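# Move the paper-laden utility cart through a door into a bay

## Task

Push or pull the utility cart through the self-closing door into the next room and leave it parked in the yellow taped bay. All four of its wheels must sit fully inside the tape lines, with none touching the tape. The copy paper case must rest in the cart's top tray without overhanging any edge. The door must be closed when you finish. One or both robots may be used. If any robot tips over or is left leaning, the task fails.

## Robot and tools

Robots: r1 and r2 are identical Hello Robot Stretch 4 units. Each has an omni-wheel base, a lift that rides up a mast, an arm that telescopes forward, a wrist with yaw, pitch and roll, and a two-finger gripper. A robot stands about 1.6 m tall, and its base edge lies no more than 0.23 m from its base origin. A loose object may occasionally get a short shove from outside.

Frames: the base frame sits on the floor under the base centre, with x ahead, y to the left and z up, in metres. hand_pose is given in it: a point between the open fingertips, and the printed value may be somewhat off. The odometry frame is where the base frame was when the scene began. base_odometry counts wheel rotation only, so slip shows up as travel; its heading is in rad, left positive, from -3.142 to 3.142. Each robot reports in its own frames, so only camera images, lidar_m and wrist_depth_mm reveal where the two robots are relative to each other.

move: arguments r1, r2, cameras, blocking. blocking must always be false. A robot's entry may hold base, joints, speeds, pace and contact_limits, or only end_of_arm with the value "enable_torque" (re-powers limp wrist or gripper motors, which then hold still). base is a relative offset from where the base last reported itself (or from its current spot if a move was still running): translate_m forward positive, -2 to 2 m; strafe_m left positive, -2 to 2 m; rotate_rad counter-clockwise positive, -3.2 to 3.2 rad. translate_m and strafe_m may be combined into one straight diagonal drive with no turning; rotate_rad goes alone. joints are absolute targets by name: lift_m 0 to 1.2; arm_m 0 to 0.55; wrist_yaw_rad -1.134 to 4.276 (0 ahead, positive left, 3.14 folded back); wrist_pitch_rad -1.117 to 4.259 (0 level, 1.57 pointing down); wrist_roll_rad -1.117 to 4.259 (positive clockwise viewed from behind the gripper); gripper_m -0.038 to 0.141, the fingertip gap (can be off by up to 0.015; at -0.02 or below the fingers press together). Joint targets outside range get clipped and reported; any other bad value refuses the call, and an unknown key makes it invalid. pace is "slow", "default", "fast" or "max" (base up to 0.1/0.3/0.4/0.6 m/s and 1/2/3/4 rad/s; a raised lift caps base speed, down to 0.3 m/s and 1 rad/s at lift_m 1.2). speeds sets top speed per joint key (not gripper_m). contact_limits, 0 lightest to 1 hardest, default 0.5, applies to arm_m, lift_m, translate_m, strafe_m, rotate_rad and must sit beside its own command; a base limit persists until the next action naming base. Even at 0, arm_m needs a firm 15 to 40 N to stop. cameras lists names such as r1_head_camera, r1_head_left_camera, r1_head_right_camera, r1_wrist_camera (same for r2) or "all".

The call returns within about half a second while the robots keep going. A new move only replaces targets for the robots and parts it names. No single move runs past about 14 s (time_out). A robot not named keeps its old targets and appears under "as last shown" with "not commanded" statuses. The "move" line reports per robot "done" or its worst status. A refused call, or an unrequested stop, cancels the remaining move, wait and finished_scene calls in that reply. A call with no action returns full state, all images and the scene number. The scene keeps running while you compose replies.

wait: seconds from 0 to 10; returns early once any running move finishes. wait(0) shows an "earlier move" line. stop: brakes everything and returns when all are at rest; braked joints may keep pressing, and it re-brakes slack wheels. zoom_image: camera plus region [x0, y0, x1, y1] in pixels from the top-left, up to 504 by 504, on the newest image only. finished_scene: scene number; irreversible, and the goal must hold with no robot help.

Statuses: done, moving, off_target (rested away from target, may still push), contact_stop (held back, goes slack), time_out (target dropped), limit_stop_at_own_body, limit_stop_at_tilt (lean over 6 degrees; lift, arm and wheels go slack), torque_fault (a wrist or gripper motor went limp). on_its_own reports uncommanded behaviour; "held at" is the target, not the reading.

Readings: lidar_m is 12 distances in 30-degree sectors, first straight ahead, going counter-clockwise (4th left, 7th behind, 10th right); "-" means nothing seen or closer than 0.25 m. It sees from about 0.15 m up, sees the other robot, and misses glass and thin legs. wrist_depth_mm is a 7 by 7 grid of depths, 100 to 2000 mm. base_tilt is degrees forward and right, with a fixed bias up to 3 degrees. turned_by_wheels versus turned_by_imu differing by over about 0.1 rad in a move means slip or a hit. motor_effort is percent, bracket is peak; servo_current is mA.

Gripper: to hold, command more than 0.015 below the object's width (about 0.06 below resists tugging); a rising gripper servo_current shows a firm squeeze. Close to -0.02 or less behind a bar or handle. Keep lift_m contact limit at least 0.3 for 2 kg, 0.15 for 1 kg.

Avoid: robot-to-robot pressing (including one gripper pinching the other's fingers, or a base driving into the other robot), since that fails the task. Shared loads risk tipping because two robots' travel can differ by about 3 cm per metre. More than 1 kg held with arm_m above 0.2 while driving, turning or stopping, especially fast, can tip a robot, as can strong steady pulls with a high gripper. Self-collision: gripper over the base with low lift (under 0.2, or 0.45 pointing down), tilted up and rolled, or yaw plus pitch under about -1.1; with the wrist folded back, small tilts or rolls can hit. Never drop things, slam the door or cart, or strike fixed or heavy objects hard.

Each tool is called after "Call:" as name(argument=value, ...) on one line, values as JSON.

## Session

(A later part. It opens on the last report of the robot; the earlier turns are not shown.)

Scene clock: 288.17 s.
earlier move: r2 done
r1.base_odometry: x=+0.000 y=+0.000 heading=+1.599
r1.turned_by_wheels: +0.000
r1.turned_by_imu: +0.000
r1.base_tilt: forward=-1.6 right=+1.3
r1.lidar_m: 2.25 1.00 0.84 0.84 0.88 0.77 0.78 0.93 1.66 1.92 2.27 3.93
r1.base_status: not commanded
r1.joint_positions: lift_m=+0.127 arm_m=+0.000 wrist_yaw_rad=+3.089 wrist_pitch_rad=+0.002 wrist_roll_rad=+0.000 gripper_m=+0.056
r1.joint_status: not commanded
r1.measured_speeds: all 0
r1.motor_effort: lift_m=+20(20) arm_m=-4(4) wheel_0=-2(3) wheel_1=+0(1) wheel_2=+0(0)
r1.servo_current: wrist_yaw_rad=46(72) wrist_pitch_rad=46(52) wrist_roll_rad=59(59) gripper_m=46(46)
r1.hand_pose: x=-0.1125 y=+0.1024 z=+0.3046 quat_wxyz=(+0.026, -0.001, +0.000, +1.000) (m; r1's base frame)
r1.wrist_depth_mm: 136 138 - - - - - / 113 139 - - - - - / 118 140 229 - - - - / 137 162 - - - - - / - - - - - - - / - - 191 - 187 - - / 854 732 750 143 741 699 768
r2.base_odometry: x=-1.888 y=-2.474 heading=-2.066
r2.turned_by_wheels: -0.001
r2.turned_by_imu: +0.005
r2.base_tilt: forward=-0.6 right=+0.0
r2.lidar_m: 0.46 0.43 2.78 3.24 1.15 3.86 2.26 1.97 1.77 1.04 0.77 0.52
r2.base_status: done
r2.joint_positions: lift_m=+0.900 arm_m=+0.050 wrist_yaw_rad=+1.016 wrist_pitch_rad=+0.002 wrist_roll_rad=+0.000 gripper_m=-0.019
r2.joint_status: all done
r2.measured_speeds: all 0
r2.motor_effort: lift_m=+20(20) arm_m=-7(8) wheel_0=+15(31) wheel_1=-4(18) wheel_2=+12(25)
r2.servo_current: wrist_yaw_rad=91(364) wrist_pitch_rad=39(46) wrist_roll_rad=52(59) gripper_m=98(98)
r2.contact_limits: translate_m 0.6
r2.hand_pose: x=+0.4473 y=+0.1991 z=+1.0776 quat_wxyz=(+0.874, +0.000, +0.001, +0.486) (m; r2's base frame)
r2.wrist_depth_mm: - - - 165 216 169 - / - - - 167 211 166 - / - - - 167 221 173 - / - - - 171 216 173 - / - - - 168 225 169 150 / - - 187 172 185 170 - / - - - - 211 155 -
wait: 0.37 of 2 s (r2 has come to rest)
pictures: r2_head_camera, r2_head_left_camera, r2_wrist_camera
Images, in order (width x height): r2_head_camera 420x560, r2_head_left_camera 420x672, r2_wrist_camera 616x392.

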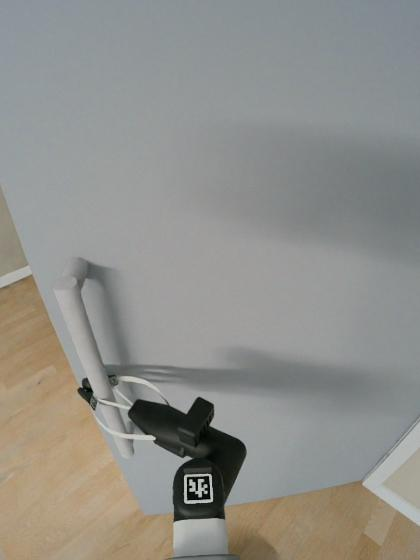

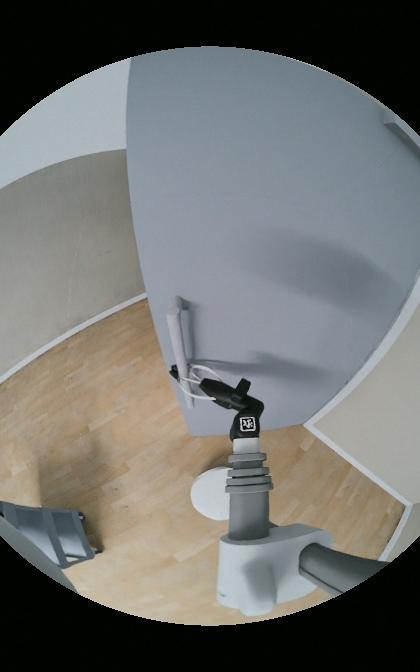

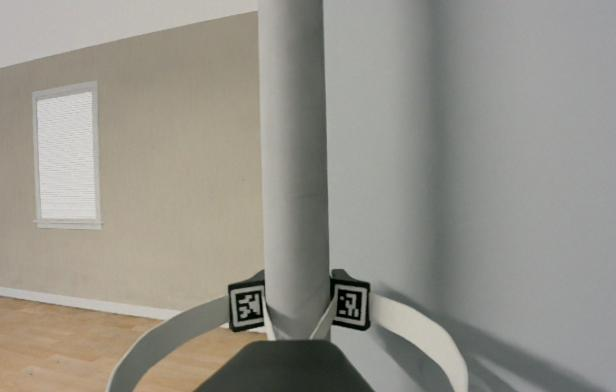

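Call:
move(blocking=false, r2={"base":{"translate_m":-0.19,"strafe_m":-0.22},"contact_limits":{"translate_m":0.6}})

Call:
wait(seconds=1.5)

Call:
wait(seconds=2, cameras=["r2_head_camera","r2_wrist_camera","r2_head_left_camera","r1_head_camera"])

Scene clock: 295.70 s.
move: r2 moving
r1: as last shown
r1.lidar_m: 2.24 0.99 0.84 0.82 0.92 0.77 0.76 0.91 1.64 1.94 2.27 3.90
r1.motor_effort: lift_m=+20(20) arm_m=-4(4) wheel_0=-3(4) wheel_1=+0(1) wheel_2=+0(0)
r1.servo_current: wrist_yaw_rad=46(59) wrist_pitch_rad=39(46) wrist_roll_rad=39(52) gripper_m=46(46)
r1.wrist_depth_mm: 136 138 - - - - - / 113 139 - - - - - / 118 140 229 - - - - / 137 162 - - - - - / - - - - - - - / - - 190 - 188 - - / 842 750 750 143 741 691 768
r2.base_odometry: x=-1.899 y=-2.445 heading=-2.064
r2.turned_by_wheels: +0.002
r2.turned_by_imu: +0.058
r2.base_tilt: forward=-0.6 right=+0.0
r2.lidar_m: 0.45 0.42 2.80 3.44 1.18 3.46 2.19 1.94 1.62 1.03 0.73 0.50
r2.base_status: translate_m moving; strafe_m moving
r2.joint_positions: lift_m=+0.900 arm_m=+0.050 wrist_yaw_rad=+1.016 wrist_pitch_rad=+0.002 wrist_roll_rad=+0.000 gripper_m=-0.019
r2.joint_status: not commanded
r2.measured_speeds: translate_m=-0.080 strafe_m=-0.095 rotate_rad=-0.001 lift_m=+0.000 arm_m=+0.000 wrist_yaw_rad=+0.000 wrist_pitch_rad=+0.000 wrist_roll_rad=+0.000
r2.motor_effort: lift_m=+20(20) arm_m=-7(7) wheel_0=+14(21) wheel_1=-12(15) wheel_2=+19(20)
r2.servo_current: wrist_yaw_rad=98(104) wrist_pitch_rad=46(46) wrist_roll_rad=39(59) gripper_m=85(91)
r2.contact_limits: translate_m 0.6
r2.hand_pose: x=+0.4473 y=+0.1991 z=+1.0776 quat_wxyz=(+0.874, +0.000, +0.001, +0.486) (m; r2's base frame)
r2.wrist_depth_mm: - - - 165 218 163 - / - - - 167 212 163 - / - - - 166 224 166 145 / - - - 170 216 172 - / - - - 168 226 167 147 / - - 189 171 183 168 - / - - - - 211 - -
pictures: none

Scene clock: 297.20 s.
earlier move: r2 moving
r1.base_odometry: x=+0.000 y=+0.000 heading=+1.599
r1.turned_by_wheels: +0.000
r1.turned_by_imu: +0.000
r1.base_tilt: forward=-1.6 right=+1.3
r1.lidar_m: 2.24 0.98 0.84 0.83 0.92 0.76 0.77 0.93 1.65 1.94 2.27 3.91
r1.base_status: not commanded
r1.joint_positions: lift_m=+0.127 arm_m=+0.000 wrist_yaw_rad=+3.089 wrist_pitch_rad=+0.002 wrist_roll_rad=+0.000 gripper_m=+0.056
r1.joint_status: not commanded
r1.measured_speeds: all 0
r1.motor_effort: lift_m=+20(20) arm_m=-4(4) wheel_0=-3(4) wheel_1=+0(1) wheel_2=+0(0)
r1.servo_current: wrist_yaw_rad=46(72) wrist_pitch_rad=39(46) wrist_roll_rad=39(65) gripper_m=46(52)
r1.hand_pose: x=-0.1125 y=+0.1024 z=+0.3046 quat_wxyz=(+0.026, -0.001, +0.000, +1.000) (m; r1's base frame)
r1.wrist_depth_mm: 136 138 - - - - - / 113 139 - - - - - / 118 140 229 - - - - / 137 161 - - - - - / - - - - - - - / - - 190 - 187 - - / 842 750 750 143 741 699 759
r2.base_odometry: x=-1.991 y=-2.205 heading=-2.065
r2.turned_by_wheels: -0.001
r2.turned_by_imu: +0.484
r2.base_tilt: forward=-0.5 right=-0.1
r2.lidar_m: 0.38 0.43 3.46 1.37 3.47 2.14 1.87 1.38 0.84 0.70 0.42 0.38
r2.base_status: translate_m moving; strafe_m moving
r2.joint_positions: lift_m=+0.900 arm_m=+0.050 wrist_yaw_rad=+1.001 wrist_pitch_rad=+0.002 wrist_roll_rad=+0.000 gripper_m=-0.019
r2.joint_status: not commanded
r2.measured_speeds: translate_m=-0.024 strafe_m=-0.020 rotate_rad=-0.010 lift_m=+0.000 arm_m=+0.000 wrist_yaw_rad=-0.021 wrist_pitch_rad=+0.000 wrist_roll_rad=+0.000
r2.motor_effort: lift_m=+20(20) arm_m=-10(10) wheel_0=+12(21) wheel_1=-9(16) wheel_2=+13(30)
r2.servo_current: wrist_yaw_rad=33(104) wrist_pitch_rad=39(46) wrist_roll_rad=46(65) gripper_m=91(91)
r2.contact_limits: translate_m 0.6
r2.hand_pose: x=+0.4505 y=+0.1957 z=+1.0776 quat_wxyz=(+0.877, +0.000, +0.001, +0.480) (m; r2's base frame)
r2.wrist_depth_mm: - - - 168 219 148 - / - - - 169 224 158 - / - - - 169 224 160 - / - - - 169 228 161 - / 1205 - - 170 229 153 - / 1661 - - 171 179 145 - / - 1708 - - 213 137 -
wait: 1.50 s; no rest
pictures: none

Scene clock: 297.77 s.
earlier move: r2 done
r1.base_odometry: x=+0.000 y=+0.000 heading=+1.599
r1.turned_by_wheels: +0.000
r1.turned_by_imu: +0.000
r1.base_tilt: forward=-1.6 right=+1.3
r1.lidar_m: 2.21 0.97 0.83 0.85 0.91 0.77 0.77 0.93 1.66 1.96 2.25 3.91
r1.base_status: not commanded
r1.joint_positions: lift_m=+0.127 arm_m=+0.000 wrist_yaw_rad=+3.089 wrist_pitch_rad=+0.002 wrist_roll_rad=+0.000 gripper_m=+0.056
r1.joint_status: not commanded
r1.measured_speeds: all 0
r1.motor_effort: lift_m=+20(20) arm_m=-4(4) wheel_0=-3(4) wheel_1=+0(1) wheel_2=+0(0)
r1.servo_current: wrist_yaw_rad=52(72) wrist_pitch_rad=52(52) wrist_roll_rad=39(78) gripper_m=39(52)
r1.hand_pose: x=-0.1125 y=+0.1024 z=+0.3046 quat_wxyz=(+0.026, -0.001, +0.000, +1.000) (m; r1's base frame)
r1.wrist_depth_mm: 136 138 - - - - - / 113 139 - - - - - / 117 139 229 - - - - / 137 162 - - - - - / - - - - - - - / - - 190 - 187 - - / 842 750 759 143 759 699 768
r2.base_odometry: x=-1.992 y=-2.203 heading=-2.065
r2.turned_by_wheels: +0.000
r2.turned_by_imu: +0.011
r2.base_tilt: forward=-0.6 right=+0.0
r2.lidar_m: 0.38 0.44 3.47 1.37 3.40 2.12 1.86 1.32 0.83 0.68 0.42 0.36
r2.base_status: done
r2.joint_positions: lift_m=+0.900 arm_m=+0.050 wrist_yaw_rad=+1.001 wrist_pitch_rad=+0.002 wrist_roll_rad=+0.000 gripper_m=-0.019
r2.joint_status: not commanded
r2.measured_speeds: all 0
r2.motor_effort: lift_m=+20(20) arm_m=-10(10) wheel_0=+7(21) wheel_1=-6(16) wheel_2=+12(30)
r2.servo_current: wrist_yaw_rad=39(104) wrist_pitch_rad=33(46) wrist_roll_rad=52(65) gripper_m=85(91)
r2.contact_limits: translate_m 0.6
r2.hand_pose: x=+0.4504 y=+0.1957 z=+1.0776 quat_wxyz=(+0.877, +0.000, +0.001, +0.480) (m; r2's base frame)
r2.wrist_depth_mm: - - - 165 215 136 - / - - - 167 220 138 - / - - - 168 222 147 - / - - - 167 224 148 - / 1160 - - 171 225 148 - / - - 185 169 182 141 - / - - - - 228 126 -
wait: 0.57 of 2 s (r2 has come to rest)
pictures: r1_head_camera, r2_head_camera, r2_head_left_camera, r2_wrist_camera
Images, in order (width x height): r1_head_camera 420x560, r2_head_camera 420x560, r2_head_left_camera 420x672, r2_wrist_camera 616x392.

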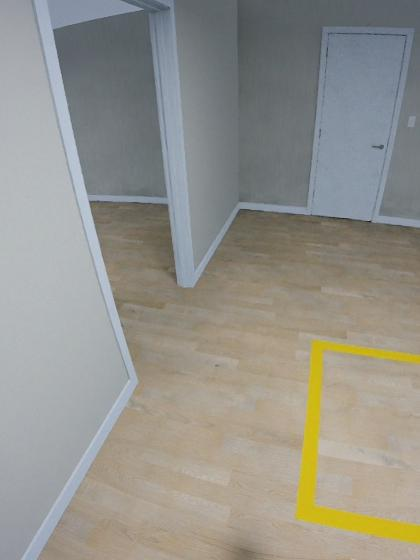

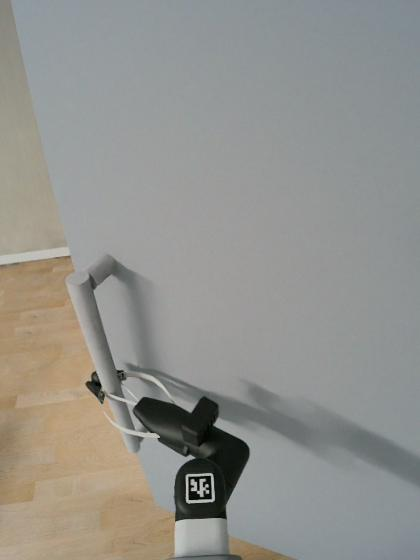

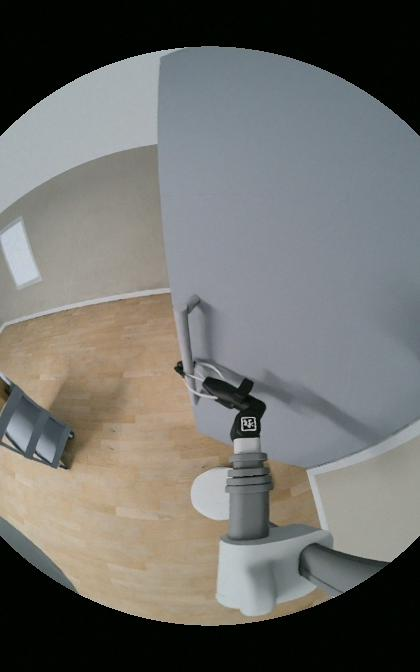

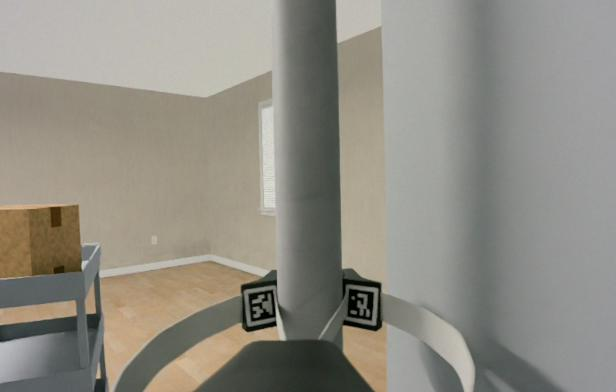

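Call:
move(blocking=false, r1={"base":{"translate_m":1.35},"joints":{"lift_m":0.6},"pace":"fast"})

Call:
wait(seconds=5)

Call:
move(blocking=false, r1={"base":{"rotate_rad":1.57}})

Call:
wait(seconds=4, cameras=["r1_head_camera","r1_head_left_camera","r1_head_right_camera"])

Scene clock: 314.70 s.
move: r1 moving
r1.base_odometry: x=-0.001 y=+0.050 heading=+1.600
r1.turned_by_wheels: +0.000
r1.turned_by_imu: +0.000
r1.base_tilt: forward=-1.6 right=+1.3
r1.lidar_m: 2.18 0.98 0.82 0.82 0.95 0.82 0.82 0.94 1.76 1.95 2.27 3.87
r1.base_status: translate_m moving
r1.joint_positions: lift_m=+0.190 arm_m=+0.000 wrist_yaw_rad=+3.089 wrist_pitch_rad=+0.002 wrist_roll_rad=+0.000 gripper_m=+0.056
r1.joint_status: lift_m moving
r1.measured_speeds: translate_m=+0.194 strafe_m=+0.000 rotate_rad=-0.006 lift_m=+0.243 arm_m=+0.000 wrist_yaw_rad=+0.000 wrist_pitch_rad=+0.000 wrist_roll_rad=+0.000
r1.motor_effort: lift_m=+27(28) arm_m=-4(4) wheel_0=+7(8) wheel_1=+4(8) wheel_2=-13(13)
r1.servo_current: wrist_yaw_rad=26(65) wrist_pitch_rad=46(46) wrist_roll_rad=59(59) gripper_m=39(46)
r1.hand_pose: x=-0.1125 y=+0.1024 z=+0.3674 quat_wxyz=(+0.026, -0.001, +0.000, +1.000) (m; r1's base frame)
r1.wrist_depth_mm: - 137 - - - - - / - 137 - - - - - / 110 137 205 - - - - / 125 140 238 - - - - / - - - - - - - / - - 190 - 187 - - / 991 854 878 143 820 - -
r2: as last shown
r2.turned_by_imu: +0.001
r2.base_tilt: forward=-0.7 right=+0.0
r2.lidar_m: 0.38 0.43 3.49 1.35 3.35 2.12 1.88 1.32 0.80 0.66 0.42 0.38
r2.motor_effort: lift_m=+20(20) arm_m=-10(11) wheel_0=+7(7) wheel_1=-6(6) wheel_2=+12(12)
r2.servo_current: wrist_yaw_rad=52(52) wrist_pitch_rad=39(46) wrist_roll_rad=39(59) gripper_m=85(91)
r2.contact_limits: translate_m 0.6
r2.wrist_depth_mm: - - - 166 216 136 - / - - - 167 219 138 - / - - - 168 221 147 - / - - - 167 224 148 - / 1160 - - 171 226 148 - / - - 185 169 180 141 - / - - - - 228 126 -
pictures: none

Scene clock: 318.87 s.
earlier move: r1 done
r1.base_odometry: x=-0.039 y=+1.349 heading=+1.600
r1.turned_by_wheels: +0.000
r1.turned_by_imu: +0.001
r1.base_tilt: forward=-1.6 right=+1.3
r1.lidar_m: 0.98 0.93 0.88 0.52 0.57 1.04 2.07 2.48 2.30 2.29 2.71 2.65
r1.base_status: done
r1.joint_positions: lift_m=+0.600 arm_m=+0.000 wrist_yaw_rad=+3.089 wrist_pitch_rad=+0.002 wrist_roll_rad=+0.000 gripper_m=+0.056
r1.joint_status: all done
r1.measured_speeds: all 0
r1.motor_effort: lift_m=+25(29) arm_m=-4(4) wheel_0=+1(11) wheel_1=+0(10) wheel_2=+1(13)
r1.servo_current: wrist_yaw_rad=59(78) wrist_pitch_rad=46(52) wrist_roll_rad=33(65) gripper_m=39(52)
r1.hand_pose: x=-0.1125 y=+0.1024 z=+0.7771 quat_wxyz=(+0.026, -0.001, +0.000, +1.000) (m; r1's base frame)
r1.wrist_depth_mm: 136 138 - - - - - / 113 139 - - - - - / 118 140 273 - - - - / 137 162 - - - - - / - - - - - - - / - - 194 - 188 - - / 1863 1708 1808 153 1808 - -
r2.base_odometry: x=-1.992 y=-2.203 heading=-2.065
r2.turned_by_wheels: +0.000
r2.turned_by_imu: +0.001
r2.base_tilt: forward=-0.7 right=+0.0
r2.lidar_m: 0.37 0.42 3.49 1.37 3.41 2.14 1.88 1.35 0.84 0.67 0.43 0.39
r2.base_status: not commanded
r2.joint_positions: lift_m=+0.900 arm_m=+0.050 wrist_yaw_rad=+1.001 wrist_pitch_rad=+0.002 wrist_roll_rad=+0.000 gripper_m=-0.019
r2.joint_status: not commanded
r2.measured_speeds: all 0
r2.motor_effort: lift_m=+20(20) arm_m=-10(11) wheel_0=+7(7) wheel_1=-5(6) wheel_2=+12(12)
r2.servo_current: wrist_yaw_rad=46(59) wrist_pitch_rad=39(46) wrist_roll_rad=46(59) gripper_m=85(98)
r2.contact_limits: translate_m 0.6
r2.hand_pose: x=+0.4504 y=+0.1957 z=+1.0776 quat_wxyz=(+0.877, +0.000, +0.001, +0.480) (m; r2's base frame)
r2.wrist_depth_mm: - - - 165 215 136 - / - - - 167 219 137 - / - - - 168 221 146 - / - - - 167 224 148 - / 1138 - - 171 227 148 - / - - 186 169 181 141 - / - - - - 228 126 -
wait: 4.17 of 5 s (r1 has come to rest)
pictures: none

Scene clock: 319.37 s.
move: r1 moving
r1.base_odometry: x=-0.039 y=+1.349 heading=+1.851
r1.turned_by_wheels: +0.252
r1.turned_by_imu: +0.253
r1.base_tilt: forward=-1.6 right=+1.3
r1.lidar_m: 0.91 3.73 0.63 0.53 0.71 1.98 2.16 2.42 2.29 2.39 2.74 2.03
r1.base_status: rotate_rad moving
r1.joint_positions: lift_m=+0.600 arm_m=+0.000 wrist_yaw_rad=+3.089 wrist_pitch_rad=+0.002 wrist_roll_rad=+0.000 gripper_m=+0.056
r1.joint_status: not commanded
r1.measured_speeds: translate_m=+0.000 strafe_m=+0.000 rotate_rad=+0.972 lift_m=+0.000 arm_m=+0.000 wrist_yaw_rad=+0.000 wrist_pitch_rad=+0.000 wrist_roll_rad=+0.000
r1.motor_effort: lift_m=+25(25) arm_m=-4(4) wheel_0=-7(9) wheel_1=-8(8) wheel_2=-6(7)
r1.servo_current: wrist_yaw_rad=46(65) wrist_pitch_rad=39(46) wrist_roll_rad=46(59) gripper_m=46(46)
r1.hand_pose: x=-0.1125 y=+0.1024 z=+0.7771 quat_wxyz=(+0.026, -0.001, +0.000, +1.000) (m; r1's base frame)
r1.wrist_depth_mm: 136 139 - - - - - / 113 139 - - - - - / 117 140 273 - - - - / 137 162 - - - - - / - - - - - - - / - - 194 - 186 - - / 1983 1708 1756 153 1808 1708 -
r2: as last shown
r2.turned_by_imu: +0.000
r2.base_tilt: forward=-0.6 right=+0.0
r2.lidar_m: 0.38 0.42 3.50 1.37 3.37 2.12 1.88 1.31 0.83 0.66 0.42 0.37
r2.motor_effort: lift_m=+20(20) arm_m=-10(10) wheel_0=+6(7) wheel_1=-5(6) wheel_2=+12(12)
r2.servo_current: wrist_yaw_rad=46(59) wrist_pitch_rad=33(46) wrist_roll_rad=39(52) gripper_m=91(98)
r2.contact_limits: translate_m 0.6
r2.wrist_depth_mm: - - - 165 216 136 - / - - - 167 219 138 - / - - - 168 221 147 - / - - - 167 224 148 - / 1160 - - 171 226 148 - / - - 186 169 180 141 - / - - - - 228 126 -
pictures: none

Scene clock: 320.93 s.
earlier move: r1 done
r1.base_odometry: x=-0.039 y=+1.349 heading=-3.114
r1.turned_by_wheels: +1.318
r1.turned_by_imu: +1.325
r1.base_tilt: forward=-1.6 right=+1.3
r1.lidar_m: 0.54 0.59 1.02 2.08 2.41 2.29 2.29 2.70 2.65 1.04 0.94 0.88
r1.base_status: done
r1.joint_positions: lift_m=+0.600 arm_m=+0.000 wrist_yaw_rad=+3.089 wrist_pitch_rad=+0.002 wrist_roll_rad=+0.000 gripper_m=+0.056
r1.joint_status: not commanded
r1.measured_speeds: all 0
r1.motor_effort: lift_m=+25(25) arm_m=-4(4) wheel_0=-3(11) wheel_1=-2(8) wheel_2=+0(8)
r1.servo_current: wrist_yaw_rad=72(72) wrist_pitch_rad=39(52) wrist_roll_rad=65(65) gripper_m=46(52)
r1.hand_pose: x=-0.1125 y=+0.1024 z=+0.7771 quat_wxyz=(+0.026, -0.001, +0.000, +1.000) (m; r1's base frame)
r1.wrist_depth_mm: 136 138 - - - - - / 113 139 - - - - - / 118 140 273 - - - - / 137 161 - - - - - / - - - - - - - / - - 193 - 187 - - / 1921 1661 1756 154 1808 1808 1863
r2.base_odometry: x=-1.992 y=-2.203 heading=-2.065
r2.turned_by_wheels: +0.000
r2.turned_by_imu: +0.000
r2.base_tilt: forward=-0.7 right=+0.0
r2.lidar_m: 0.38 0.43 3.49 1.37 3.40 2.13 1.88 1.37 0.85 0.65 0.42 0.37
r2.base_status: not commanded
r2.joint_positions: lift_m=+0.900 arm_m=+0.050 wrist_yaw_rad=+1.001 wrist_pitch_rad=+0.002 wrist_roll_rad=+0.000 gripper_m=-0.019
r2.joint_status: not commanded
r2.measured_speeds: all 0
r2.motor_effort: lift_m=+20(20) arm_m=-10(11) wheel_0=+7(7) wheel_1=-5(6) wheel_2=+12(12)
r2.servo_current: wrist_yaw_rad=52(59) wrist_pitch_rad=33(46) wrist_roll_rad=39(52) gripper_m=85(98)
r2.contact_limits: translate_m 0.6
r2.hand_pose: x=+0.4504 y=+0.1957 z=+1.0776 quat_wxyz=(+0.877, +0.000, +0.001, +0.480) (m; r2's base frame)
r2.wrist_depth_mm: - - - 165 214 136 - / - - - 167 219 138 - / - - - 168 222 147 - / - - - 167 224 148 - / 1160 - - 170 226 148 - / - - 186 169 180 141 - / - - - - 228 127 -
wait: 1.57 of 4 s (r1 has come to rest)
pictures: r1_head_camera, r1_head_left_camera, r1_head_right_camera
Images, in order (width x height): r1_head_camera 420x560, r1_head_left_camera 420x672, r1_head_right_camera 420x672.

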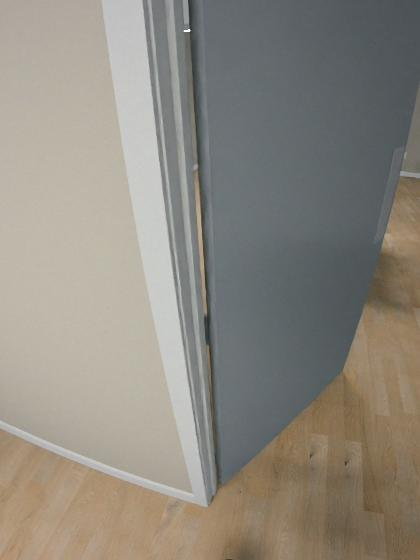

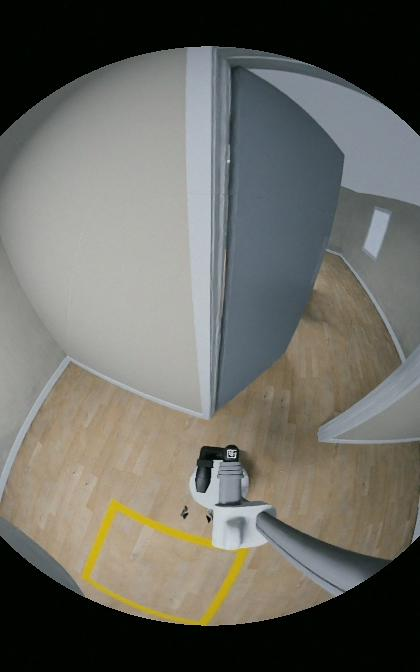

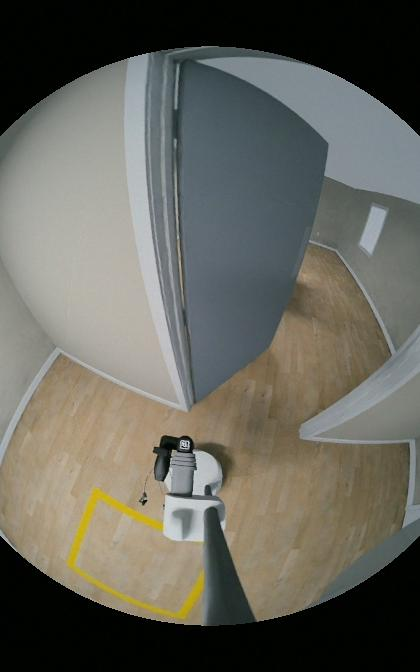

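Call:
move(blocking=false, r2={"base":{"translate_m":-0.3},"contact_limits":{"translate_m":0.6}})

Call:
wait(seconds=1.5)

Call:
wait(seconds=2, cameras=["r2_head_camera","r2_wrist_camera","r2_head_left_camera","r1_head_left_camera"])

Scene clock: 335.13 s.
move: r2 moving
r1: as last shown
r1.turned_by_wheels: +0.000
r1.turned_by_imu: +0.000
r1.base_tilt: forward=-1.6 right=+1.2
r1.lidar_m: 0.50 0.58 1.03 2.07 2.37 2.28 2.25 2.71 2.65 1.03 0.94 0.95
r1.motor_effort: lift_m=+25(25) arm_m=-4(4) wheel_0=-4(4) wheel_1=-2(2) wheel_2=+0(0)
r1.servo_current: wrist_yaw_rad=39(65) wrist_pitch_rad=46(46) wrist_roll_rad=46(59) gripper_m=39(46)
r1.wrist_depth_mm: 136 139 - - - - - / 113 139 - - - - - / 117 140 273 - - - - / 137 162 - - - - - / - - - - - - - / - - 193 - 187 - - / 1863 1708 1756 153 1808 1808 1863
r2.base_odometry: x=-1.977 y=-2.176 heading=-2.064
r2.turned_by_wheels: +0.001
r2.turned_by_imu: +0.018
r2.base_tilt: forward=-0.6 right=+0.1
r2.lidar_m: 0.40 0.42 3.54 1.37 3.25 2.07 1.85 1.32 0.84 0.69 0.43 0.36
r2.base_status: translate_m moving
r2.joint_positions: lift_m=+0.900 arm_m=+0.050 wrist_yaw_rad=+1.001 wrist_pitch_rad=+0.002 wrist_roll_rad=+0.000 gripper_m=-0.019
r2.joint_status: not commanded
r2.measured_speeds: translate_m=-0.125 strafe_m=+0.001 rotate_rad=-0.008 lift_m=+0.000 arm_m=+0.000 wrist_yaw_rad=+0.000 wrist_pitch_rad=+0.000 wrist_roll_rad=+0.000
r2.motor_effort: lift_m=+20(20) arm_m=-10(10) wheel_0=-5(5) wheel_1=-14(16) wheel_2=+30(30)
r2.servo_current: wrist_yaw_rad=46(65) wrist_pitch_rad=46(46) wrist_roll_rad=52(65) gripper_m=91(91)
r2.contact_limits: translate_m 0.6
r2.hand_pose: x=+0.4505 y=+0.1956 z=+1.0776 quat_wxyz=(+0.877, +0.000, +0.001, +0.480) (m; r2's base frame)
r2.wrist_depth_mm: - - - 166 217 153 - / - - - 167 220 146 - / - - - 169 223 148 - / - - - 167 225 150 - / 1138 - - 170 228 150 - / - - - 169 181 142 - / - 137 - - 229 135 -
pictures: none

Scene clock: 336.63 s.
earlier move: r2 moving
r1.base_odometry: x=-0.039 y=+1.349 heading=-3.114
r1.turned_by_wheels: +0.000
r1.turned_by_imu: +0.000
r1.base_tilt: forward=-1.6 right=+1.3
r1.lidar_m: 0.52 0.58 1.03 2.08 2.42 2.27 2.27 2.69 2.66 1.02 0.93 1.22
r1.base_status: not commanded
r1.joint_positions: lift_m=+0.600 arm_m=+0.000 wrist_yaw_rad=+3.089 wrist_pitch_rad=+0.002 wrist_roll_rad=+0.000 gripper_m=+0.056
r1.joint_status: not commanded
r1.measured_speeds: all 0
r1.motor_effort: lift_m=+25(25) arm_m=-4(4) wheel_0=-4(4) wheel_1=-2(2) wheel_2=+0(0)
r1.servo_current: wrist_yaw_rad=52(65) wrist_pitch_rad=46(52) wrist_roll_rad=46(65) gripper_m=39(46)
r1.hand_pose: x=-0.1125 y=+0.1024 z=+0.7771 quat_wxyz=(+0.026, -0.001, +0.000, +1.000) (m; r1's base frame)
r1.wrist_depth_mm: 136 138 - - - - - / 113 139 - - - - - / 118 139 273 - - - - / 137 161 - - - - - / - - - - - - - / - - 194 - 187 - - / 1983 1661 1708 153 1863 1756 1921
r2.base_odometry: x=-1.852 y=-1.943 heading=-2.064
r2.turned_by_wheels: -0.001
r2.turned_by_imu: +0.131
r2.base_tilt: forward=-0.7 right=+0.0
r2.lidar_m: 0.42 0.43 1.41 1.43 2.45 1.75 1.65 1.15 0.80 0.75 0.50 0.42
r2.base_status: translate_m moving
r2.joint_positions: lift_m=+0.900 arm_m=+0.050 wrist_yaw_rad=+1.008 wrist_pitch_rad=+0.002 wrist_roll_rad=+0.000 gripper_m=-0.019
r2.joint_status: not commanded
r2.measured_speeds: translate_m=-0.059 strafe_m=+0.009 rotate_rad=-0.017 lift_m=+0.000 arm_m=+0.000 wrist_yaw_rad=+0.000 wrist_pitch_rad=+0.000 wrist_roll_rad=+0.000
r2.motor_effort: lift_m=+20(20) arm_m=-10(11) wheel_0=+10(15) wheel_1=-9(23) wheel_2=+16(32)
r2.servo_current: wrist_yaw_rad=59(65) wrist_pitch_rad=39(46) wrist_roll_rad=52(65) gripper_m=85(91)
r2.contact_limits: translate_m 0.6
r2.hand_pose: x=+0.4491 y=+0.1973 z=+1.0776 quat_wxyz=(+0.876, +0.000, +0.001, +0.483) (m; r2's base frame)
r2.wrist_depth_mm: - - - 166 223 151 - / - - - 167 213 153 - / - - - 168 229 154 - / - - - 168 232 155 - / - 1366 - 172 233 156 125 / - - 183 172 181 149 - / - 1205 - - 220 142 -
wait: 1.50 s; no rest
pictures: none

Scene clock: 337.13 s.
earlier move: r2 done
r1.base_odometry: x=-0.039 y=+1.349 heading=-3.114
r1.turned_by_wheels: +0.000
r1.turned_by_imu: +0.000
r1.base_tilt: forward=-1.6 right=+1.3
r1.lidar_m: 0.53 0.57 1.00 2.06 2.40 2.28 2.27 2.68 2.67 1.04 0.92 1.27
r1.base_status: not commanded
r1.joint_positions: lift_m=+0.600 arm_m=+0.000 wrist_yaw_rad=+3.089 wrist_pitch_rad=+0.002 wrist_roll_rad=+0.000 gripper_m=+0.056
r1.joint_status: not commanded
r1.measured_speeds: all 0
r1.motor_effort: lift_m=+25(25) arm_m=-4(4) wheel_0=-4(4) wheel_1=-2(2) wheel_2=+0(0)
r1.servo_current: wrist_yaw_rad=59(65) wrist_pitch_rad=33(52) wrist_roll_rad=46(65) gripper_m=39(46)
r1.hand_pose: x=-0.1125 y=+0.1024 z=+0.7771 quat_wxyz=(+0.026, -0.001, +0.000, +1.000) (m; r1's base frame)
r1.wrist_depth_mm: 136 138 - - - - - / 113 139 - - - - - / 118 140 272 - - - - / 137 162 - - - - - / - - - - - - - / - - 194 - 187 - - / 1983 1756 1708 153 1808 1756 1863
r2.base_odometry: x=-1.850 y=-1.939 heading=-2.064
r2.turned_by_wheels: +0.000
r2.turned_by_imu: +0.001
r2.base_tilt: forward=-0.6 right=+0.0
r2.lidar_m: 0.42 0.43 1.40 1.41 2.42 1.74 1.64 1.16 0.79 0.75 0.50 0.41
r2.base_status: done
r2.joint_positions: lift_m=+0.900 arm_m=+0.050 wrist_yaw_rad=+1.008 wrist_pitch_rad=+0.002 wrist_roll_rad=+0.000 gripper_m=-0.019
r2.joint_status: not commanded
r2.measured_speeds: all 0
r2.motor_effort: lift_m=+20(20) arm_m=-10(11) wheel_0=+9(15) wheel_1=-7(23) wheel_2=+12(32)
r2.servo_current: wrist_yaw_rad=65(65) wrist_pitch_rad=46(46) wrist_roll_rad=46(65) gripper_m=91(91)
r2.contact_limits: translate_m 0.6
r2.hand_pose: x=+0.4491 y=+0.1973 z=+1.0776 quat_wxyz=(+0.876, +0.000, +0.001, +0.483) (m; r2's base frame)
r2.wrist_depth_mm: - - - 164 220 148 - / - - - 167 221 151 - / - - - 167 225 153 - / - - - 168 228 153 - / - 1366 - 169 229 154 124 / - - 185 171 181 154 - / - 1205 - - 216 140 -
wait: 0.50 of 2 s (r2 has come to rest)
pictures: r1_head_left_camera, r2_head_camera, r2_head_left_camera, r2_wrist_camera
Images, in order (width x height): r1_head_left_camera 420x672, r2_head_camera 420x560, r2_head_left_camera 420x672, r2_wrist_camera 616x392.

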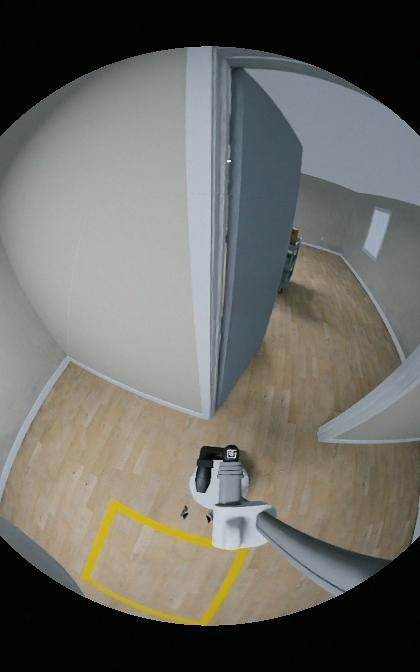

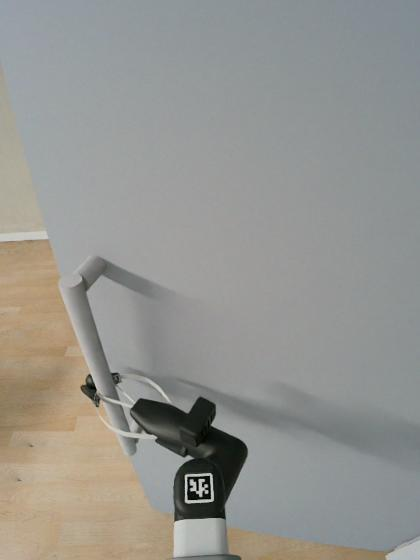

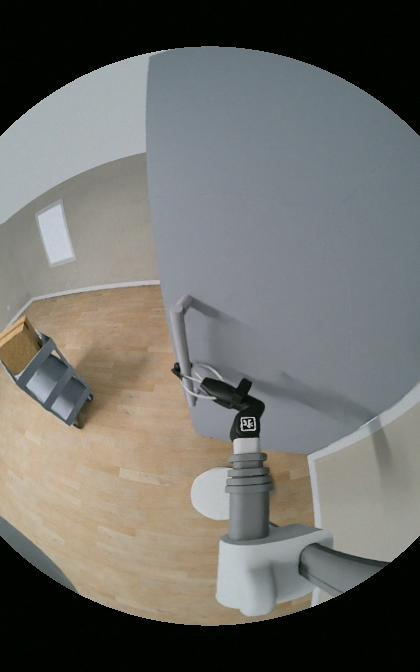

